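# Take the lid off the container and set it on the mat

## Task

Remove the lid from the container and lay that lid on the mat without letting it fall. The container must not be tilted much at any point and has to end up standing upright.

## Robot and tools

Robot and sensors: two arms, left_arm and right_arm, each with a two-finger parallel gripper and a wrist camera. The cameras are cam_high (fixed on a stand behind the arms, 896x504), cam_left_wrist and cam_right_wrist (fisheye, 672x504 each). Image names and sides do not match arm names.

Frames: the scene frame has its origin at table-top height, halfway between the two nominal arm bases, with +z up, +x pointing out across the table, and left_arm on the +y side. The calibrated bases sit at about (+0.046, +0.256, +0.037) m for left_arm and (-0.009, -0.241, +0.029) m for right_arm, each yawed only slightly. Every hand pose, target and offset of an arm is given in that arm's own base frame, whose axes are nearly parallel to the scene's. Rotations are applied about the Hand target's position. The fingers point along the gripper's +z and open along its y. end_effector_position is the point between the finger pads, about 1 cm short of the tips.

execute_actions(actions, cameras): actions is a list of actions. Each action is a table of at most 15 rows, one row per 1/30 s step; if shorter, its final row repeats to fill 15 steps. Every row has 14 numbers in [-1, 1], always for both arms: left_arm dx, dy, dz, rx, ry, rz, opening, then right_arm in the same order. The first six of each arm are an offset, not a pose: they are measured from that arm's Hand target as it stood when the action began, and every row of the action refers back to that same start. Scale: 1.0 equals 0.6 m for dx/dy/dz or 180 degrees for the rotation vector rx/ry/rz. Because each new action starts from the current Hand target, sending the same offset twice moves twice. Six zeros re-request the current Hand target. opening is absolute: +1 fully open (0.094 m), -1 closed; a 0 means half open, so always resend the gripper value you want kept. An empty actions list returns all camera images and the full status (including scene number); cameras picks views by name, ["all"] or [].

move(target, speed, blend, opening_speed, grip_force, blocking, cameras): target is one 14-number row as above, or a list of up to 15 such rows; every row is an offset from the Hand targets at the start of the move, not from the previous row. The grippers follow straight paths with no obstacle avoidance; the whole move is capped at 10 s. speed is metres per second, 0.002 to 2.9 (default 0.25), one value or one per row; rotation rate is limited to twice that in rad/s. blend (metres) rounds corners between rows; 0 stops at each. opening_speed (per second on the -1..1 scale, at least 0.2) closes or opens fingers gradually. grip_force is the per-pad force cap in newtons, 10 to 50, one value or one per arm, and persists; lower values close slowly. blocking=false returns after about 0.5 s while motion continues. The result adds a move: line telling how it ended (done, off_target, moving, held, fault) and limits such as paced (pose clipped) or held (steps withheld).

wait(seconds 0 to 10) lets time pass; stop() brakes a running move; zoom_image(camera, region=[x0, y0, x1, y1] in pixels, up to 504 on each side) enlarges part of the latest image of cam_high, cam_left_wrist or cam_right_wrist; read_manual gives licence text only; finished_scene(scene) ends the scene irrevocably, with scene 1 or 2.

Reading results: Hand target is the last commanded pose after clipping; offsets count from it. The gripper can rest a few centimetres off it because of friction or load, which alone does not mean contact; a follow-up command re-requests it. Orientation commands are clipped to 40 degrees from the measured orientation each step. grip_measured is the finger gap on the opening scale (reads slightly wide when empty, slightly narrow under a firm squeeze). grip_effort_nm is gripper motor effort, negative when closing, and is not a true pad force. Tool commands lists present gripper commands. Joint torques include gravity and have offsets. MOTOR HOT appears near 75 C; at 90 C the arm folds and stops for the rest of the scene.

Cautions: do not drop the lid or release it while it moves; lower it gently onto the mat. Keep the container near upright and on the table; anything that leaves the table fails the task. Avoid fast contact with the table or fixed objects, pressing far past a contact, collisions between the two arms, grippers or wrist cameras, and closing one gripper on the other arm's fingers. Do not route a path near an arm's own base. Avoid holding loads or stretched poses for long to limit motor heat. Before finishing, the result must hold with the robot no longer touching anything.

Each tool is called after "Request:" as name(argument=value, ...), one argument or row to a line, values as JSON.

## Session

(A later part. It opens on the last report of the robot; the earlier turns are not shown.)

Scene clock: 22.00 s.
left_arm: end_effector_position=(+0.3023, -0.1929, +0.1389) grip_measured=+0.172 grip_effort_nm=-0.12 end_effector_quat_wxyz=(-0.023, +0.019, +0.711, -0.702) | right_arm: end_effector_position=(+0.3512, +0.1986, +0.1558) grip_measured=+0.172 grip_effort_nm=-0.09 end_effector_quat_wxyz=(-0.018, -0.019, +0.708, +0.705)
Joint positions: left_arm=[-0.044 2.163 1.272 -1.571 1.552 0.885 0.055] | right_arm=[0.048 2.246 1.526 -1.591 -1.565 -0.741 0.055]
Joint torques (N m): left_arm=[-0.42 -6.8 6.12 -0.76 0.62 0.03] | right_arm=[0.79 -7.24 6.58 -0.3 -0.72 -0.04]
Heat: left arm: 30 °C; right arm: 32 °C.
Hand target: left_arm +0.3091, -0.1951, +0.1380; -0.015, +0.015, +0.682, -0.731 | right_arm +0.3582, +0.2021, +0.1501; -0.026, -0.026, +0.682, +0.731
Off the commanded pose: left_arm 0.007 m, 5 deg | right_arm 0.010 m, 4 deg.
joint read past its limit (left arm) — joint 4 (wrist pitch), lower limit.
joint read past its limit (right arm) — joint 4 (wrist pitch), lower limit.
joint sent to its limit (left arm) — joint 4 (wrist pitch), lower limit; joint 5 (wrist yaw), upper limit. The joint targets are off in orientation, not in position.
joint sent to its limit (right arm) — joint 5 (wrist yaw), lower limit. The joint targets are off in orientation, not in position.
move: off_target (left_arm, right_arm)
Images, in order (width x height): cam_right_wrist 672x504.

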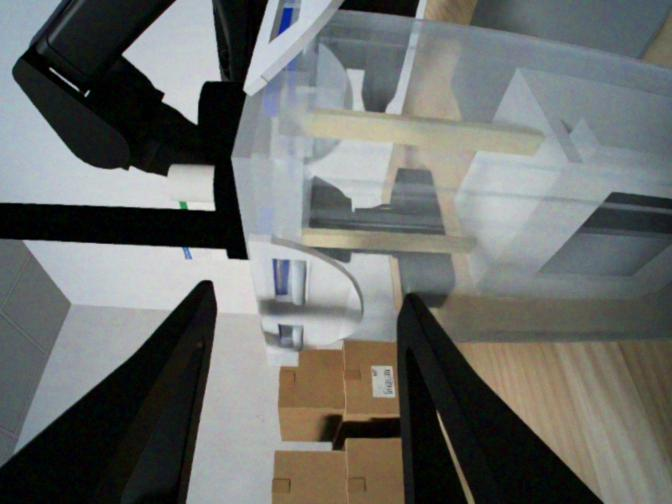

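Request:
move(
  target=[0,0,0.000,0,0,0,-0.5,0.0,0.0,0.000,0,0,0,-0.5],
  speed=0.05,
  grip_force=40,
  opening_speed=0.4,
  cameras=["all"],
)

Request:
zoom_image(
  camera="cam_right_wrist",
  region=[180, 180, 480, 430],
)

Request:
zoom_image(
  camera="cam_left_wrist",
  region=[180, 180, 480, 430],
)

Request:
zoom_image(
  camera="cam_high",
  region=[410, 200, 470, 290],
)

Scene clock: 24.23 s.
left_arm: end_effector_position=(+0.3013, -0.1928, +0.1360) grip_measured=-0.420 grip_effort_nm=-0.85 end_effector_quat_wxyz=(-0.028, +0.018, +0.713, -0.701) | right_arm: end_effector_position=(+0.3512, +0.1986, +0.1559) grip_measured=-0.410 grip_effort_nm=-0.83 end_effector_quat_wxyz=(-0.018, -0.018, +0.708, +0.705)
Joint positions: left_arm=[-0.044 2.17 1.272 -1.571 1.544 0.884 0.027] | right_arm=[0.048 2.246 1.526 -1.591 -1.565 -0.74 0.028]
Joint torques (N m): left_arm=[-0.43 -7.31 6.06 -0.77 0.7 0.04] | right_arm=[0.58 -7.36 6.72 -0.25 -0.71 0]
Heat: left arm: 30 °C; right arm: 32 °C.
Hand target: left_arm +0.3091, -0.1951, +0.1379; -0.015, +0.015, +0.682, -0.731 | right_arm +0.3581, +0.2021, +0.1501; -0.026, -0.026, +0.682, +0.731
Off the commanded pose: left_arm 0.008 m, 5 deg | right_arm 0.010 m, 4 deg.
joint read past its limit (left arm) — joint 4 (wrist pitch), lower limit.
joint read past its limit (right arm) — joint 4 (wrist pitch), lower limit.
joint sent to its limit (left arm) — joint 4 (wrist pitch), lower limit; joint 5 (wrist yaw), upper limit. The joint targets are off in orientation, not in position.
joint sent to its limit (right arm) — joint 5 (wrist yaw), lower limit. The joint targets are off in orientation, not in position.
grip_force (N): 40, 40
move: off_target (left_arm, right_arm)

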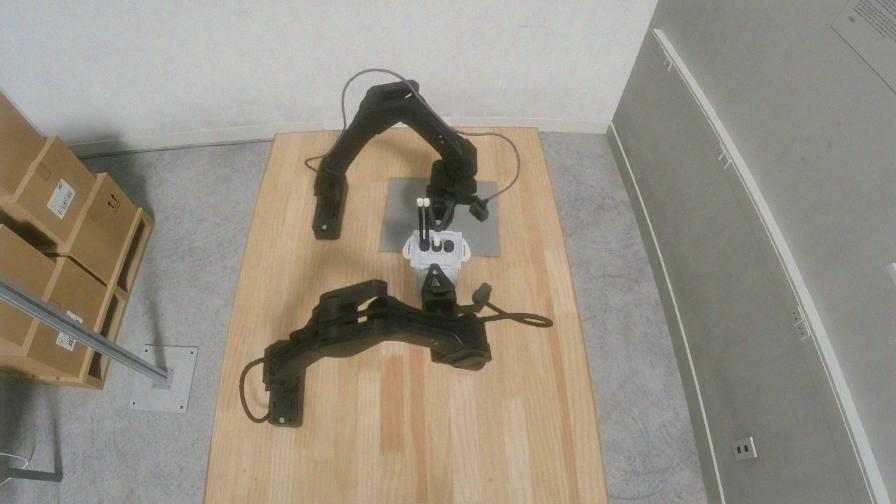

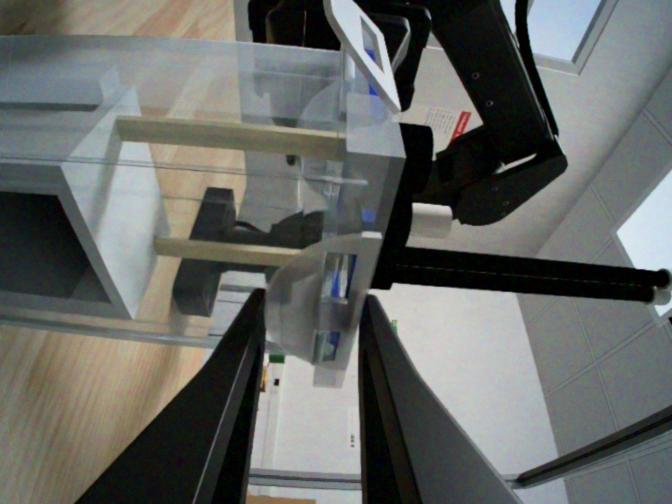

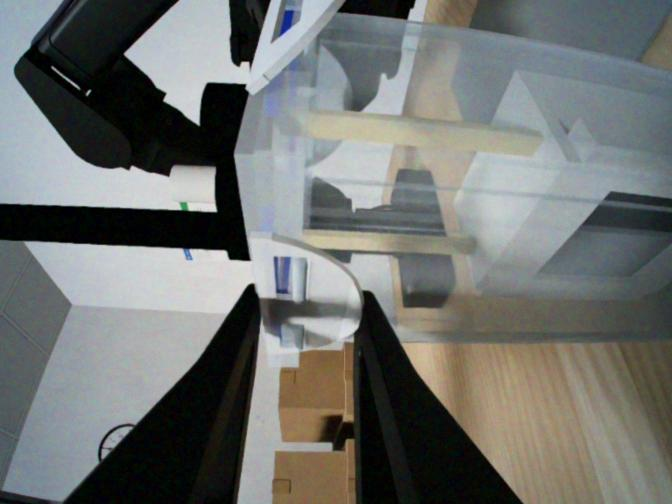

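Scaled by 1.680 from the camera's 672x504 image, which has a finer 960x720 frame.

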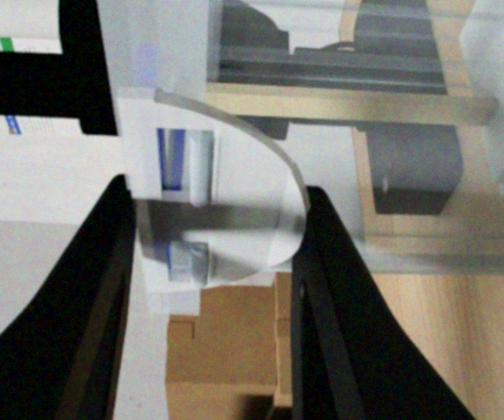

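Scaled by 1.680 from the camera's 672x504 image, which has a finer 960x720 frame.

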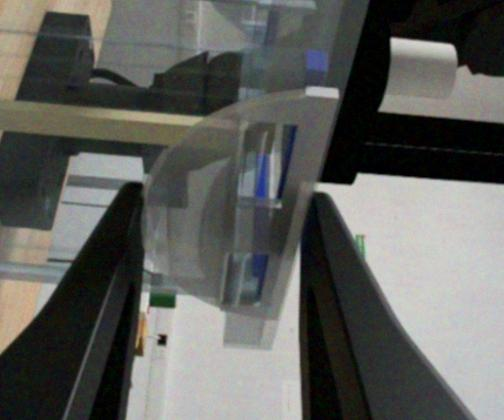

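Scaled by 5.600 from the camera's 896x504 image, which has a finer 1280x720 frame.

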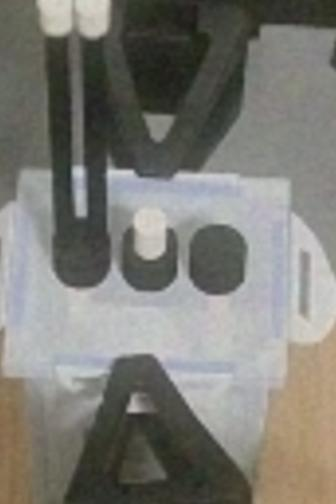

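Request:
move(
  target=[0,0,0.000,0,0,0,-0.5,0.0,-0.023,0.018,-0.12,0,0,-0.8],
  speed=0.12,
  grip_force=45,
  cameras=["all"],
)

Request:
zoom_image(
  camera="cam_right_wrist",
  region=[180, 180, 480, 430],
)

Request:
zoom_image(
  camera="cam_high",
  region=[400, 190, 480, 310],
)

Scene clock: 27.00 s.
left_arm: end_effector_position=(+0.3035, -0.1929, +0.1366) grip_measured=-0.426 grip_effort_nm=-0.95 end_effector_quat_wxyz=(-0.027, +0.011, +0.710, -0.704) | right_arm: end_effector_position=(+0.3582, +0.1924, +0.1604) grip_measured=-0.414 grip_effort_nm=-0.93 end_effector_quat_wxyz=(-0.048, -0.017, +0.796, +0.604)
Joint positions: left_arm=[-0.044 2.174 1.272 -1.571 1.559 0.879 0.027] | right_arm=[0.049 2.076 1.545 -1.226 -1.296 -0.135 0.028]
Joint torques (N m): left_arm=[-0.46 -7.57 6.12 -0.77 0.53 0.08] | right_arm=[-0.64 -11.81 4.4 0.6 -0.27 0.23]
Heat: left arm: 30 °C; right arm: 33 °C.
Hand target: left_arm +0.3091, -0.1951, +0.1379; -0.015, +0.015, +0.682, -0.731 | right_arm +0.3581, +0.1884, +0.1609; -0.031, -0.021, +0.807, +0.590
Off the commanded pose: left_arm 0.006 m, 5 deg | right_arm 0.004 m, 3 deg.
joint read past its limit (left arm) — joint 4 (wrist pitch), lower limit.
joint sent to its limit (left arm) — joint 4 (wrist pitch), lower limit; joint 5 (wrist yaw), upper limit. The joint targets are off in orientation, not in position.
grip_force (N): 45, 45
move: off_target (left_arm, right_arm)

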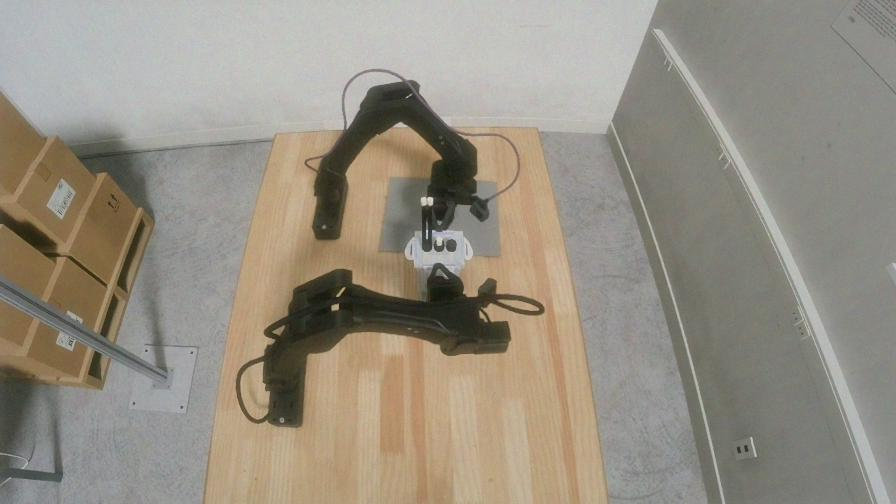

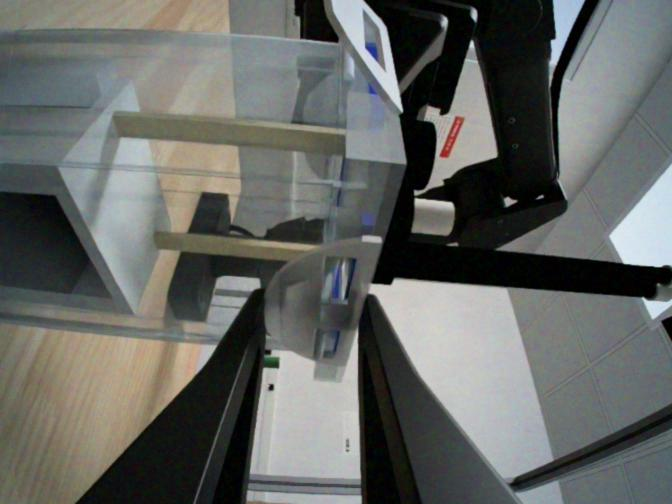

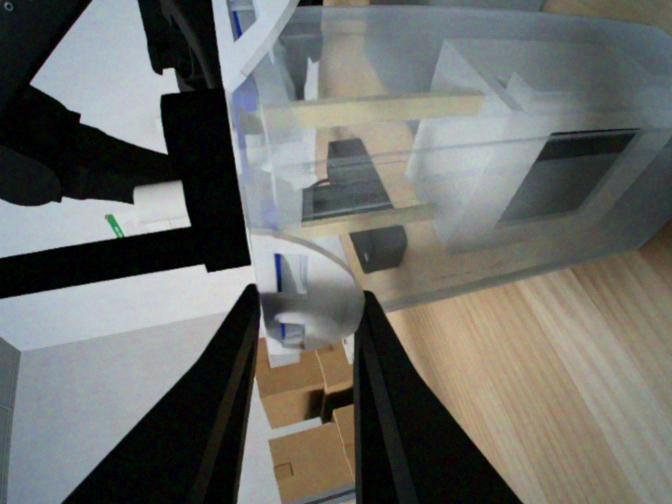

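Scaled by 1.680 from the camera's 672x504 image, which has a finer 960x720 frame.

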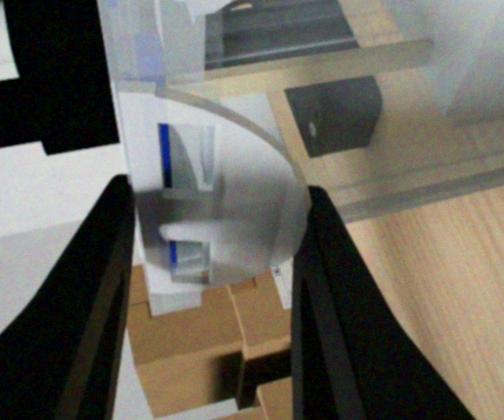

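Scaled by 4.200 from the camera's 896x504 image, which has a finer 1280x720 frame.

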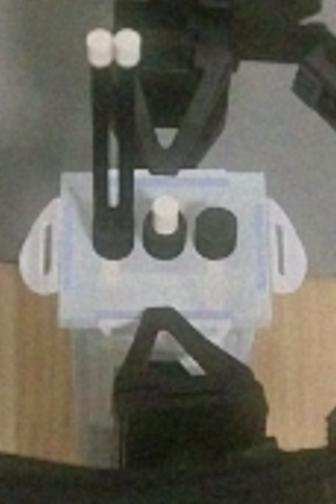

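Request:
move(
  target=[0,0,0.000,0,0,0,-0.5,0.0,-0.018,0.015,-0.08,0,0,-0.8],
  speed=0.12,
  cameras=["all"],
)

Request:
zoom_image(
  camera="cam_right_wrist",
  region=[180, 180, 480, 430],
)

Request:
zoom_image(
  camera="cam_high",
  region=[400, 190, 480, 310],
)

Scene clock: 28.77 s.
left_arm: end_effector_position=(+0.3039, -0.1930, +0.1367) grip_measured=-0.427 grip_effort_nm=-0.95 end_effector_quat_wxyz=(-0.025, +0.011, +0.709, -0.705) | right_arm: end_effector_position=(+0.3557, +0.1834, +0.1637) grip_measured=-0.480 grip_effort_nm=-0.92 end_effector_quat_wxyz=(-0.052, -0.009, +0.860, +0.507)
Joint positions: left_arm=[-0.044 2.174 1.272 -1.571 1.561 0.881 0.027] | right_arm=[0.067 2.005 1.614 -1.262 -1.069 -0.002 0.024]
Joint torques (N m): left_arm=[-0.44 -7.58 6.12 -0.77 0.52 0.06] | right_arm=[-0.34 -11.47 7.62 0.39 0.02 0.14]
Heat: left arm: 30 °C; right arm: 34 °C.
Hand target: left_arm +0.3092, -0.1951, +0.1379; -0.015, +0.015, +0.682, -0.731 | right_arm +0.3581, +0.1776, +0.1700; -0.033, -0.017, +0.874, +0.484
Off the commanded pose: left_arm 0.006 m, 5 deg | right_arm 0.009 m, 4 deg.
joint read past its limit (left arm) — joint 4 (wrist pitch), lower limit.
joint sent to its limit (left arm) — joint 4 (wrist pitch), lower limit; joint 5 (wrist yaw), upper limit. The joint targets are off in orientation, not in position.
grip_force (N): 45, 45
move: off_target (left_arm, right_arm)

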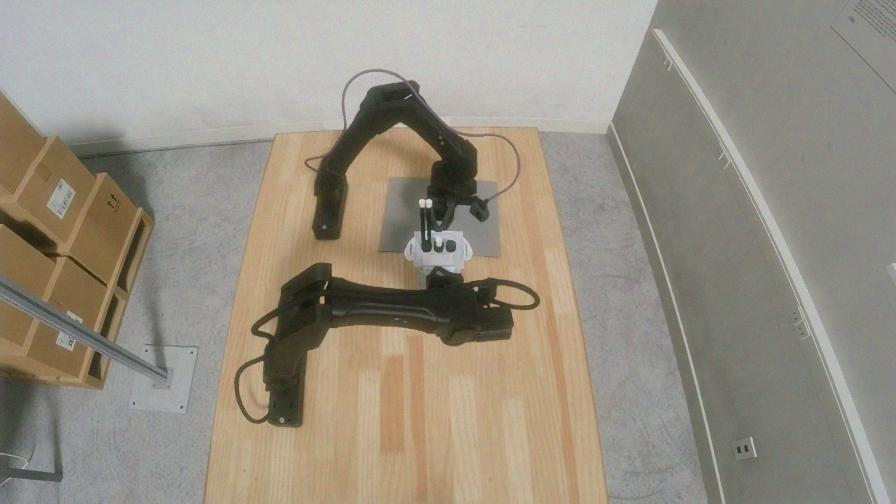

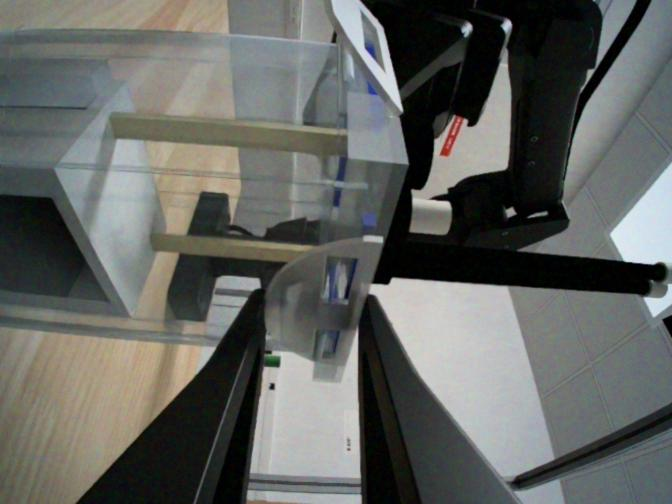

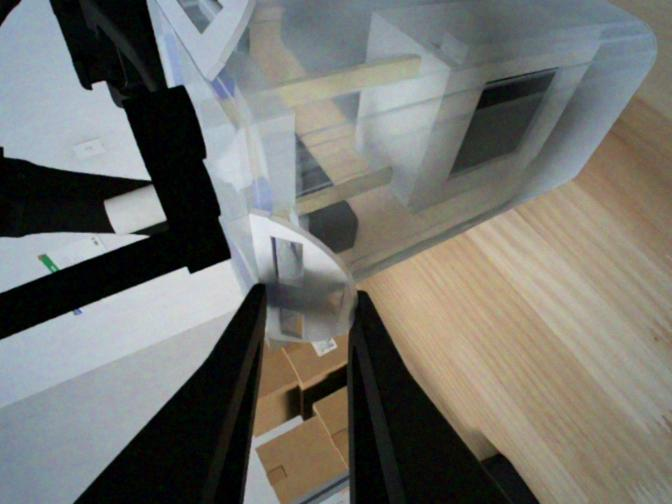

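Scaled by 1.680 from the camera's 672x504 image, which has a finer 960x720 frame.

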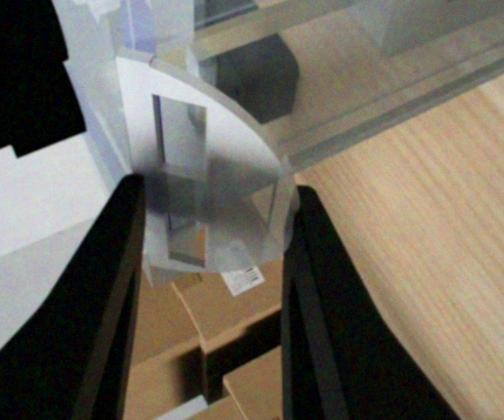

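Scaled by 4.200 from the camera's 896x504 image, which has a finer 1280x720 frame.

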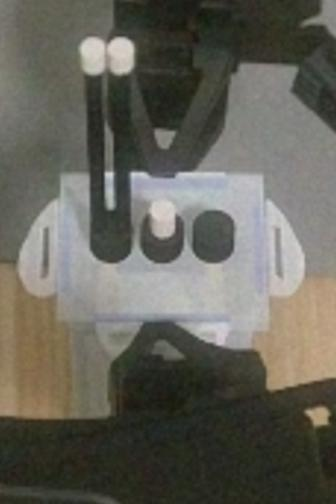

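Request:
move(
  target=[0,0,0.000,0,0,0,-0.5,0.0,-0.01,0.015,-0.16,0,0,-0.8],
  speed=0.15,
  cameras=["all"],
)

Request:
zoom_image(
  camera="cam_right_wrist",
  region=[180, 180, 480, 430],
)

Request:
zoom_image(
  camera="cam_high",
  region=[400, 190, 480, 310],
)

Scene clock: 31.80 s.
left_arm: end_effector_position=(+0.3032, -0.1932, +0.1363) grip_measured=-0.427 grip_effort_nm=-0.95 end_effector_quat_wxyz=(-0.026, +0.012, +0.710, -0.704) | right_arm: end_effector_position=(+0.3557, +0.1691, +0.1755) grip_measured=-0.798 grip_effort_nm=-0.09 end_effector_quat_wxyz=(-0.038, -0.009, +0.967, +0.251)
Joint positions: left_arm=[-0.045 2.174 1.272 -1.571 1.558 0.882 0.027] | right_arm=[0.214 1.993 1.925 -1.471 -0.513 0.205 0.009]
Joint torques (N m): left_arm=[-0.38 -7.58 6.11 -0.78 0.55 0.05] | right_arm=[0.31 -8.58 8.44 0.46 -0.35 0.11]
Heat: left arm: 30 °C; right arm: 35 °C.
Hand target: left_arm +0.3091, -0.1951, +0.1378; -0.015, +0.015, +0.682, -0.731 | right_arm +0.3581, +0.1716, +0.1789; -0.036, -0.008, +0.967, +0.252
Off the commanded pose: left_arm 0.006 m, 5 deg | right_arm 0.005 m, 0 deg.
joint read past its limit (left arm) — joint 4 (wrist pitch), lower limit.
joint sent to its limit (left arm) — joint 4 (wrist pitch), lower limit; joint 5 (wrist yaw), upper limit. The joint targets are off in orientation, not in position.
grip_force (N): 45, 45
move: off_target (left_arm)

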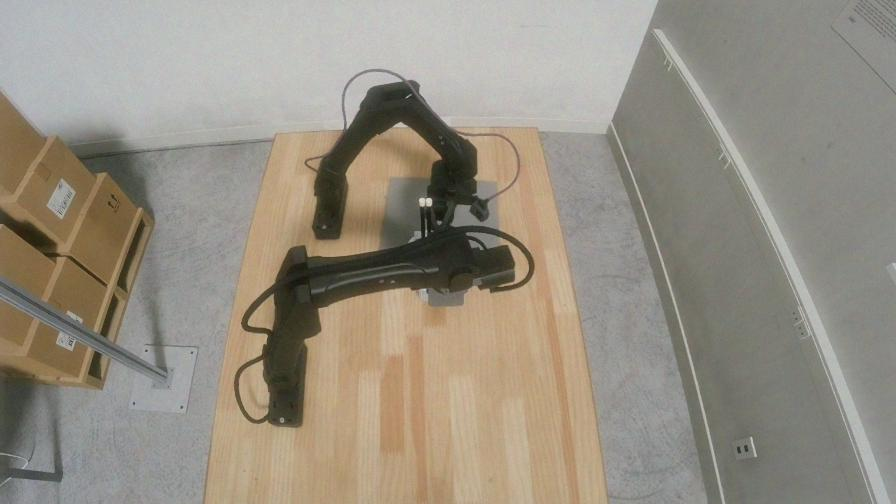

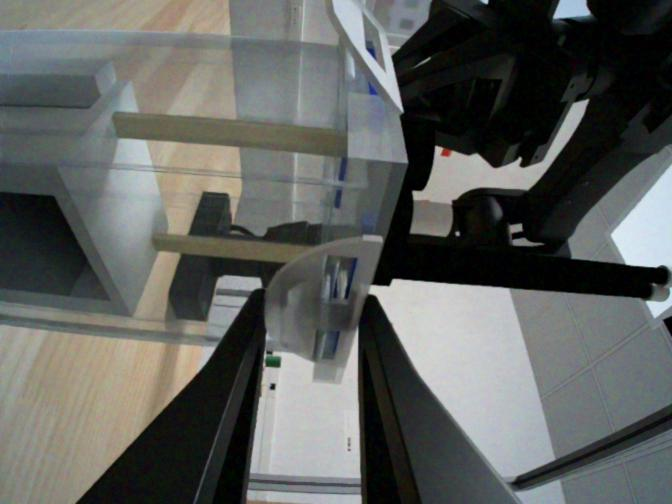

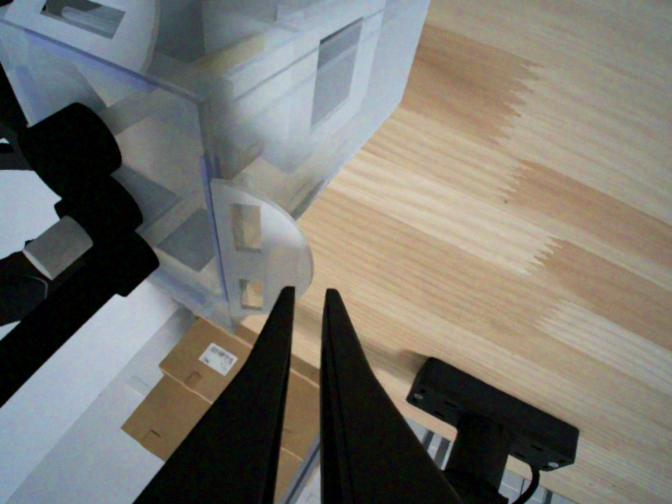

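Scaled by 1.680 from the camera's 672x504 image, which has a finer 960x720 frame.

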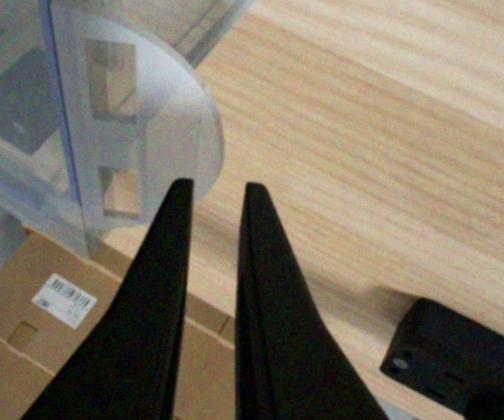

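Scaled by 4.200 from the camera's 896x504 image, which has a finer 1280x720 frame.

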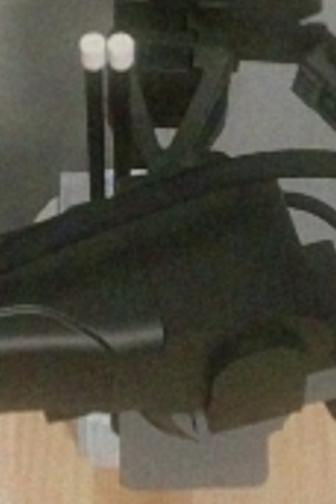

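Request:
move(
  target=[
    [0,0,0,0,0,0,-0.5,0,-0.03,-0.02,0.18,0,0,-0.3],
    [0,0,0.000,0,0,0,-0.5,0.0,-0.033,-0.040,0.36,0,0,0.17],
  ],
  speed=0.35,
  blend=[0.02,0],
  cameras=["all"],
)

Request:
zoom_image(
  camera="cam_right_wrist",
  region=[180, 130, 480, 380],
)

Request:
zoom_image(
  camera="cam_high",
  region=[400, 190, 480, 310],
)

Scene clock: 35.77 s.
left_arm: end_effector_position=(+0.3032, -0.1932, +0.1363) grip_measured=-0.427 grip_effort_nm=-0.95 end_effector_quat_wxyz=(-0.026, +0.012, +0.710, -0.704) | right_arm: end_effector_position=(+0.3556, +0.1540, +0.1622) grip_measured=+0.168 grip_effort_nm=0.12 end_effector_quat_wxyz=(+0.016, +0.005, +0.726, +0.688)
Joint positions: left_arm=[-0.045 2.174 1.272 -1.571 1.558 0.882 0.027] | right_arm=[-0.077 2.177 1.483 -1.587 -1.499 -0.728 0.055]
Joint torques (N m): left_arm=[-0.38 -7.58 6.12 -0.77 0.55 0.06] | right_arm=[-0.5 -7.65 3.84 -0.35 -0.75 -0.21]
Heat: left arm: 30 °C; right arm: 35 °C.
Hand target: left_arm +0.3091, -0.1951, +0.1378; -0.015, +0.015, +0.682, -0.731 | right_arm +0.3581, +0.1518, +0.1550; -0.026, -0.026, +0.682, +0.731
Off the commanded pose: left_arm 0.006 m, 5 deg | right_arm 0.008 m, 9 deg.
joint read past its limit (left arm) — joint 4 (wrist pitch), lower limit.
joint read past its limit (right arm) — joint 4 (wrist pitch), lower limit.
joint sent to its limit (left arm) — joint 4 (wrist pitch), lower limit; joint 5 (wrist yaw), upper limit. The joint targets are off in orientation, not in position.
joint sent to its limit (right arm) — joint 4 (wrist pitch), lower limit. The joint targets are off in orientation, not in position.
grip_force (N): 45, 45
move: off_target (left_arm, right_arm); target 2's new opening was sent with right_arm's hand 0.008 m and 9 deg from that target

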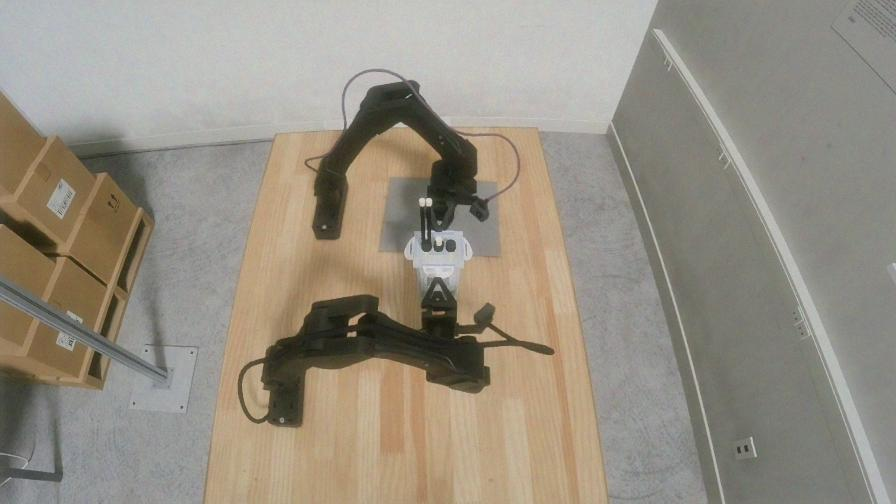

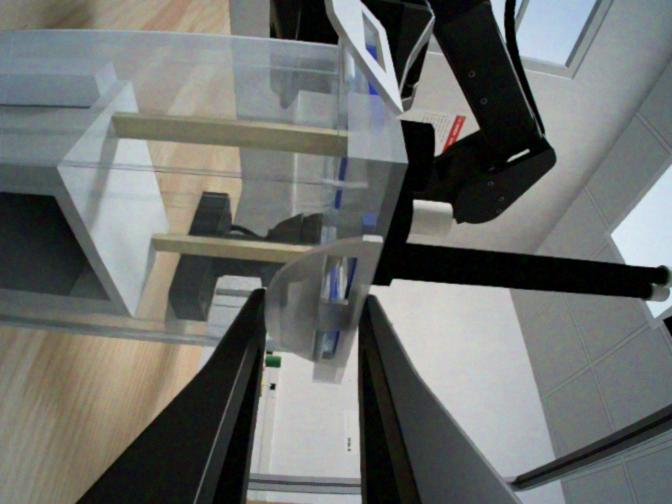

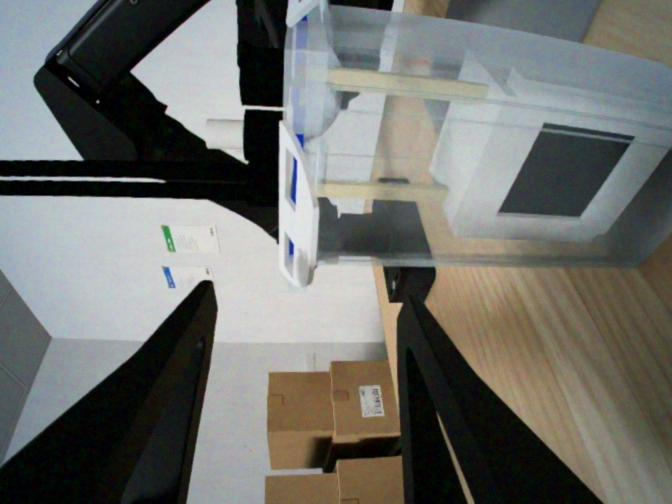

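Scaled by 1.680 from the camera's 672x504 image, which has a finer 960x720 frame.

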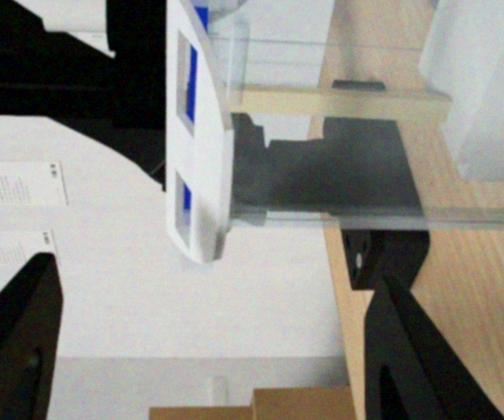

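Scaled by 4.200 from the camera's 896x504 image, which has a finer 1280x720 frame.

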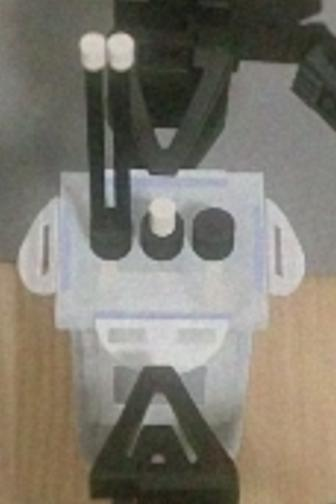

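Request:
move(
  target=[0,0,0,0,0,0,-0.5,0,0.087,0.002,0,0,0,0.17],
  speed=0.12,
  cameras=["all"],
)

Request:
zoom_image(
  camera="cam_high",
  region=[400, 190, 480, 310],
)

Scene clock: 37.10 s.
left_arm: end_effector_position=(+0.3037, -0.1925, +0.1363) grip_measured=-0.427 grip_effort_nm=-0.95 end_effector_quat_wxyz=(-0.026, +0.012, +0.710, -0.704) | right_arm: end_effector_position=(+0.3509, +0.1999, +0.1607) grip_measured=+0.168 grip_effort_nm=0.12 end_effector_quat_wxyz=(-0.019, -0.023, +0.709, +0.704)
Joint positions: left_arm=[-0.043 2.174 1.272 -1.571 1.558 0.882 0.027] | right_arm=[0.052 2.234 1.534 -1.591 -1.56 -0.725 0.055]
Joint torques (N m): left_arm=[-0.54 -7.6 6.11 -0.77 0.55 0.06] | right_arm=[0.83 -7.31 6.84 -0.3 -0.79 0]
Heat: left arm: 30 °C; right arm: 35 °C.
Hand target: left_arm +0.3092, -0.1950, +0.1378; -0.015, +0.015, +0.682, -0.731 | right_arm +0.3582, +0.2039, +0.1561; -0.026, -0.026, +0.682, +0.731
Off the commanded pose: left_arm 0.006 m, 5 deg | right_arm 0.009 m, 4 deg.
joint read past its limit (left arm) — joint 4 (wrist pitch), lower limit.
joint read past its limit (right arm) — joint 4 (wrist pitch), lower limit.
joint sent to its limit (left arm) — joint 4 (wrist pitch), lower limit; joint 5 (wrist yaw), upper limit. The joint targets are off in orientation, not in position.
joint sent to its limit (right arm) — joint 4 (wrist pitch), lower limit; joint 5 (wrist yaw), lower limit. The joint targets are off in orientation, not in position.
grip_force (N): 45, 45
move: off_target (left_arm, right_arm)

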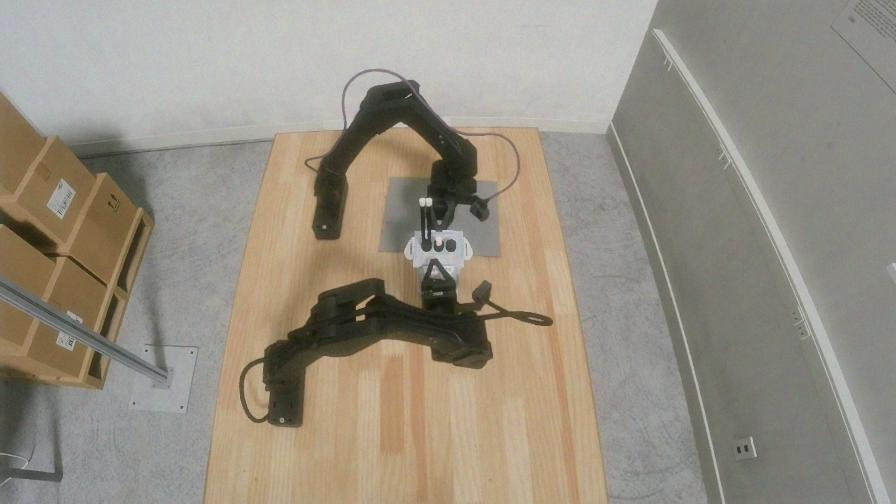

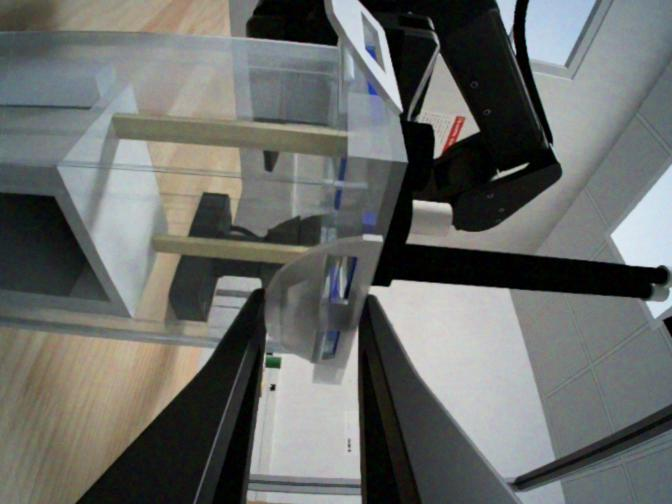

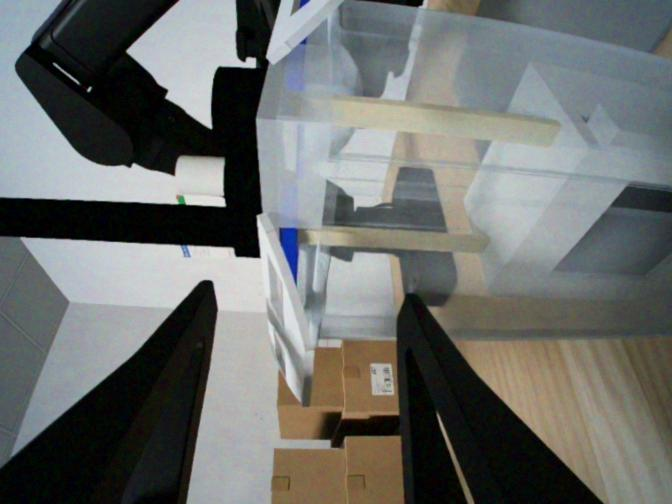

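Scaled by 4.200 from the camera's 896x504 image, which has a finer 1280x720 frame.

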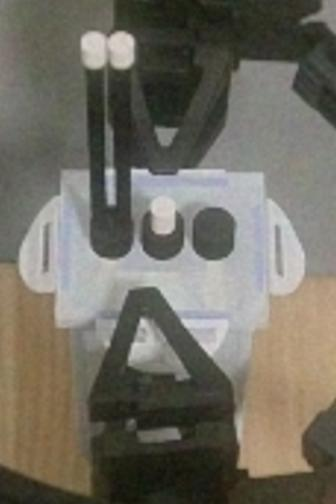

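Request:
move(
  target=[0,0,0,0,0,0,-0.5,0,0.0,0.0,0,0,0,-0.8],
  speed=0.12,
  opening_speed=0.6,
  cameras=["all"],
)

Request:
zoom_image(
  camera="cam_right_wrist",
  region=[180, 130, 480, 380],
)

Scene clock: 39.43 s.
left_arm: end_effector_position=(+0.3036, -0.1922, +0.1361) grip_measured=-0.427 grip_effort_nm=-0.95 end_effector_quat_wxyz=(-0.026, +0.012, +0.710, -0.703) | right_arm: end_effector_position=(+0.3521, +0.2000, +0.1631) grip_measured=-0.756 grip_effort_nm=-0.91 end_effector_quat_wxyz=(-0.021, -0.014, +0.706, +0.708)
Joint positions: left_arm=[-0.042 2.174 1.272 -1.571 1.556 0.882 0.027] | right_arm=[0.052 2.234 1.534 -1.601 -1.575 -0.72 0.011]
Joint torques (N m): left_arm=[-0.62 -7.58 6.11 -0.78 0.57 0.06] | right_arm=[0.83 -7.57 6.6 -0.07 -0.62 0.11]
Heat: left arm: 30 °C; right arm: 36 °C.
Hand target: left_arm +0.3092, -0.1951, +0.1379; -0.015, +0.015, +0.682, -0.731 | right_arm +0.3581, +0.2039, +0.1561; -0.026, -0.026, +0.682, +0.731
Off the commanded pose: left_arm 0.006 m, 5 deg | right_arm 0.010 m, 4 deg.
joint read past its limit (left arm) — joint 4 (wrist pitch), lower limit.
joint read past its limit (right arm) — joint 4 (wrist pitch), lower limit.
joint sent to its limit (left arm) — joint 4 (wrist pitch), lower limit; joint 5 (wrist yaw), upper limit. The joint targets are off in orientation, not in position.
joint sent to its limit (right arm) — joint 5 (wrist yaw), lower limit. The joint targets are off in orientation, not in position.
grip_force (N): 45, 45
move: off_target (left_arm, right_arm)

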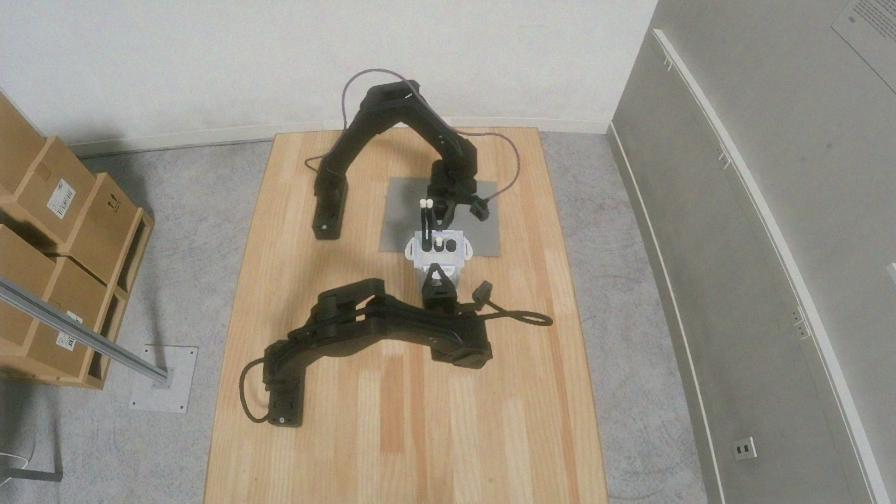

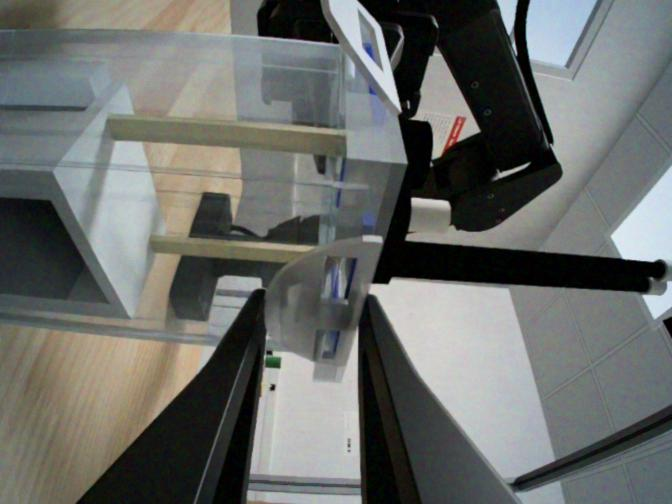

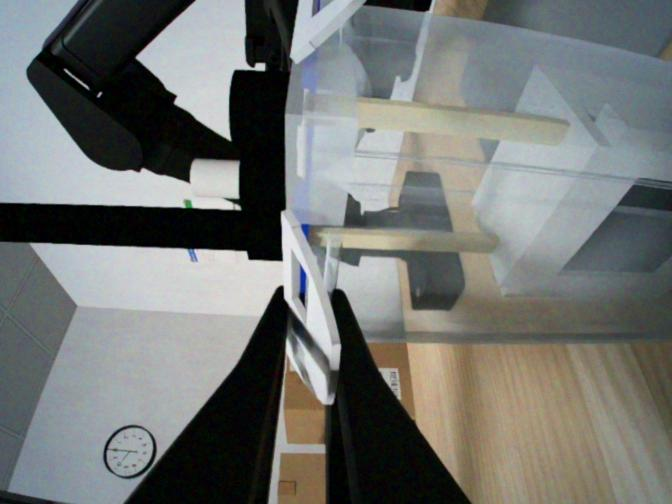

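Scaled by 1.680 from the camera's 672x504 image, which has a finer 960x720 frame.

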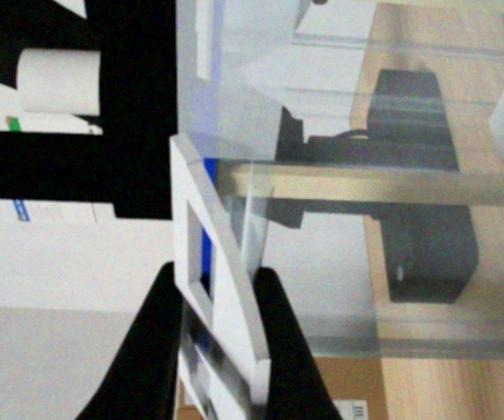

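Request:
move(
  target=[0,0.041,0.033,0.2,0,0,-0.8,0,0.0,0.0,0,0,0,-0.8],
  speed=0.12,
  cameras=["all"],
)

Request:
zoom_image(
  camera="cam_left_wrist",
  region=[180, 130, 480, 380],
)

Request:
zoom_image(
  camera="cam_high",
  region=[400, 190, 480, 310],
)

Scene clock: 42.73 s.
left_arm: end_effector_position=(+0.3057, -0.1675, +0.1415) grip_measured=-0.798 grip_effort_nm=-0.13 end_effector_quat_wxyz=(-0.034, -0.002, +0.877, -0.479) | right_arm: end_effector_position=(+0.3546, +0.2024, +0.1630) grip_measured=-0.760 grip_effort_nm=-0.92 end_effector_quat_wxyz=(-0.017, -0.016, +0.702, +0.712)
Joint positions: left_arm=[-0.054 1.783 1.271 -1.084 1.001 -0.044 0.01] | right_arm=[0.058 2.234 1.534 -1.558 -1.588 -0.686 0.011]
Joint torques (N m): left_arm=[-0.44 -8.64 8.61 0 0.71 -0.01] | right_arm=[0.27 -8.23 5.94 -0.06 -0.51 0.19]
Heat: left arm: 31 °C; right arm: 36 °C.
Hand target: left_arm +0.3091, -0.1705, +0.1577; -0.019, +0.010, +0.875, -0.484 | right_arm +0.3581, +0.2039, +0.1562; -0.026, -0.026, +0.682, +0.731
Off the commanded pose: left_arm 0.017 m, 2 deg | right_arm 0.008 m, 4 deg.
joint read past its limit (right arm) — joint 5 (wrist yaw), lower limit.
joint sent to its limit (right arm) — joint 5 (wrist yaw), lower limit. The joint targets are off in orientation, not in position.
grip_force (N): 45, 45
move: off_target (left_arm, right_arm)

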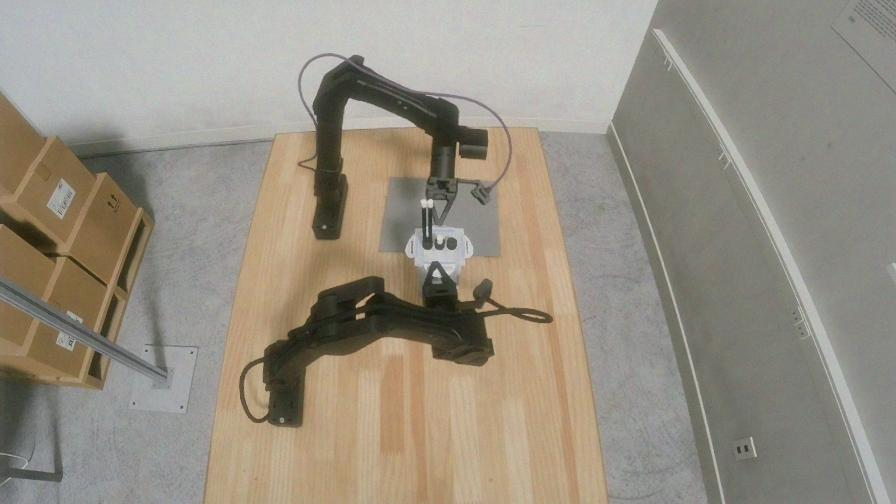

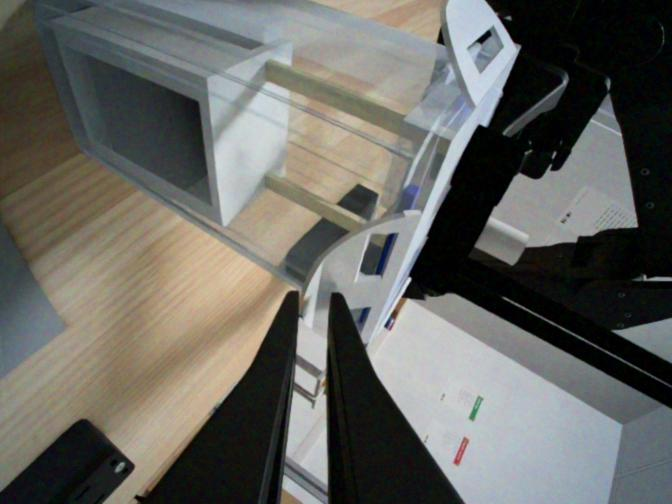

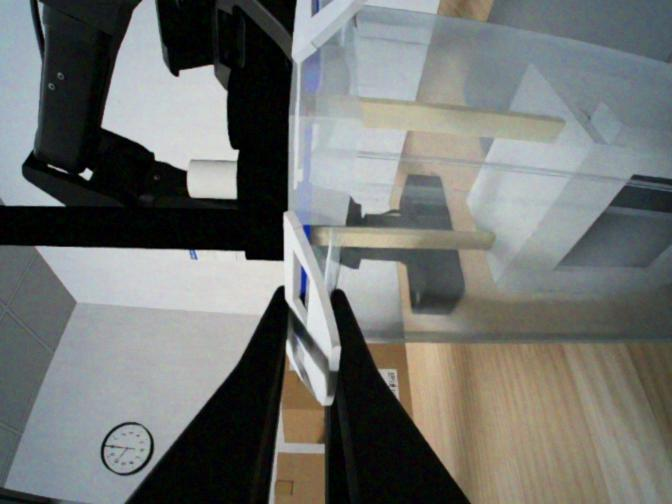

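Scaled by 1.680 from the camera's 672x504 image, which has a finer 960x720 frame.

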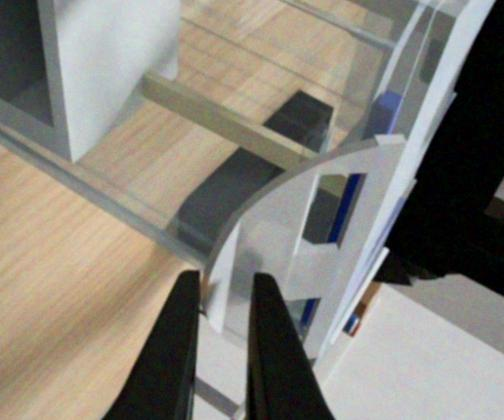

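Scaled by 4.200 from the camera's 896x504 image, which has a finer 1280x720 frame.

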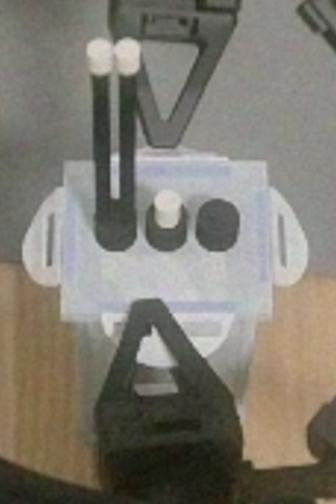

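Request:
zoom_image(
  camera="cam_high",
  region=[410, 215, 470, 265],
)

Request:
zoom_image(
  camera="cam_left_wrist",
  region=[280, 180, 430, 380],
)

Scaled by 8.400 from the camera's 896x504 image, which has a finer 1280x720 frame.

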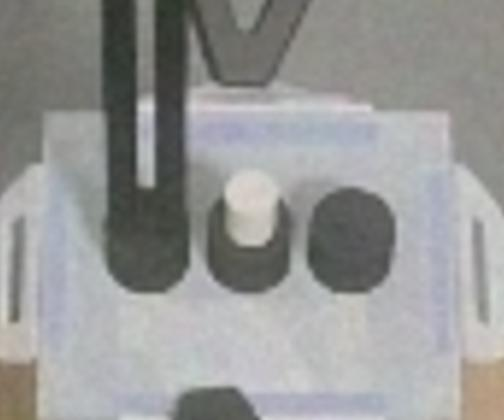

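Scaled by 2.520 from the camera's 672x504 image, which has a finer 960x720 frame.

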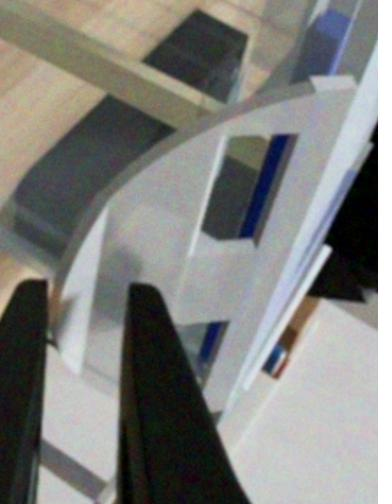

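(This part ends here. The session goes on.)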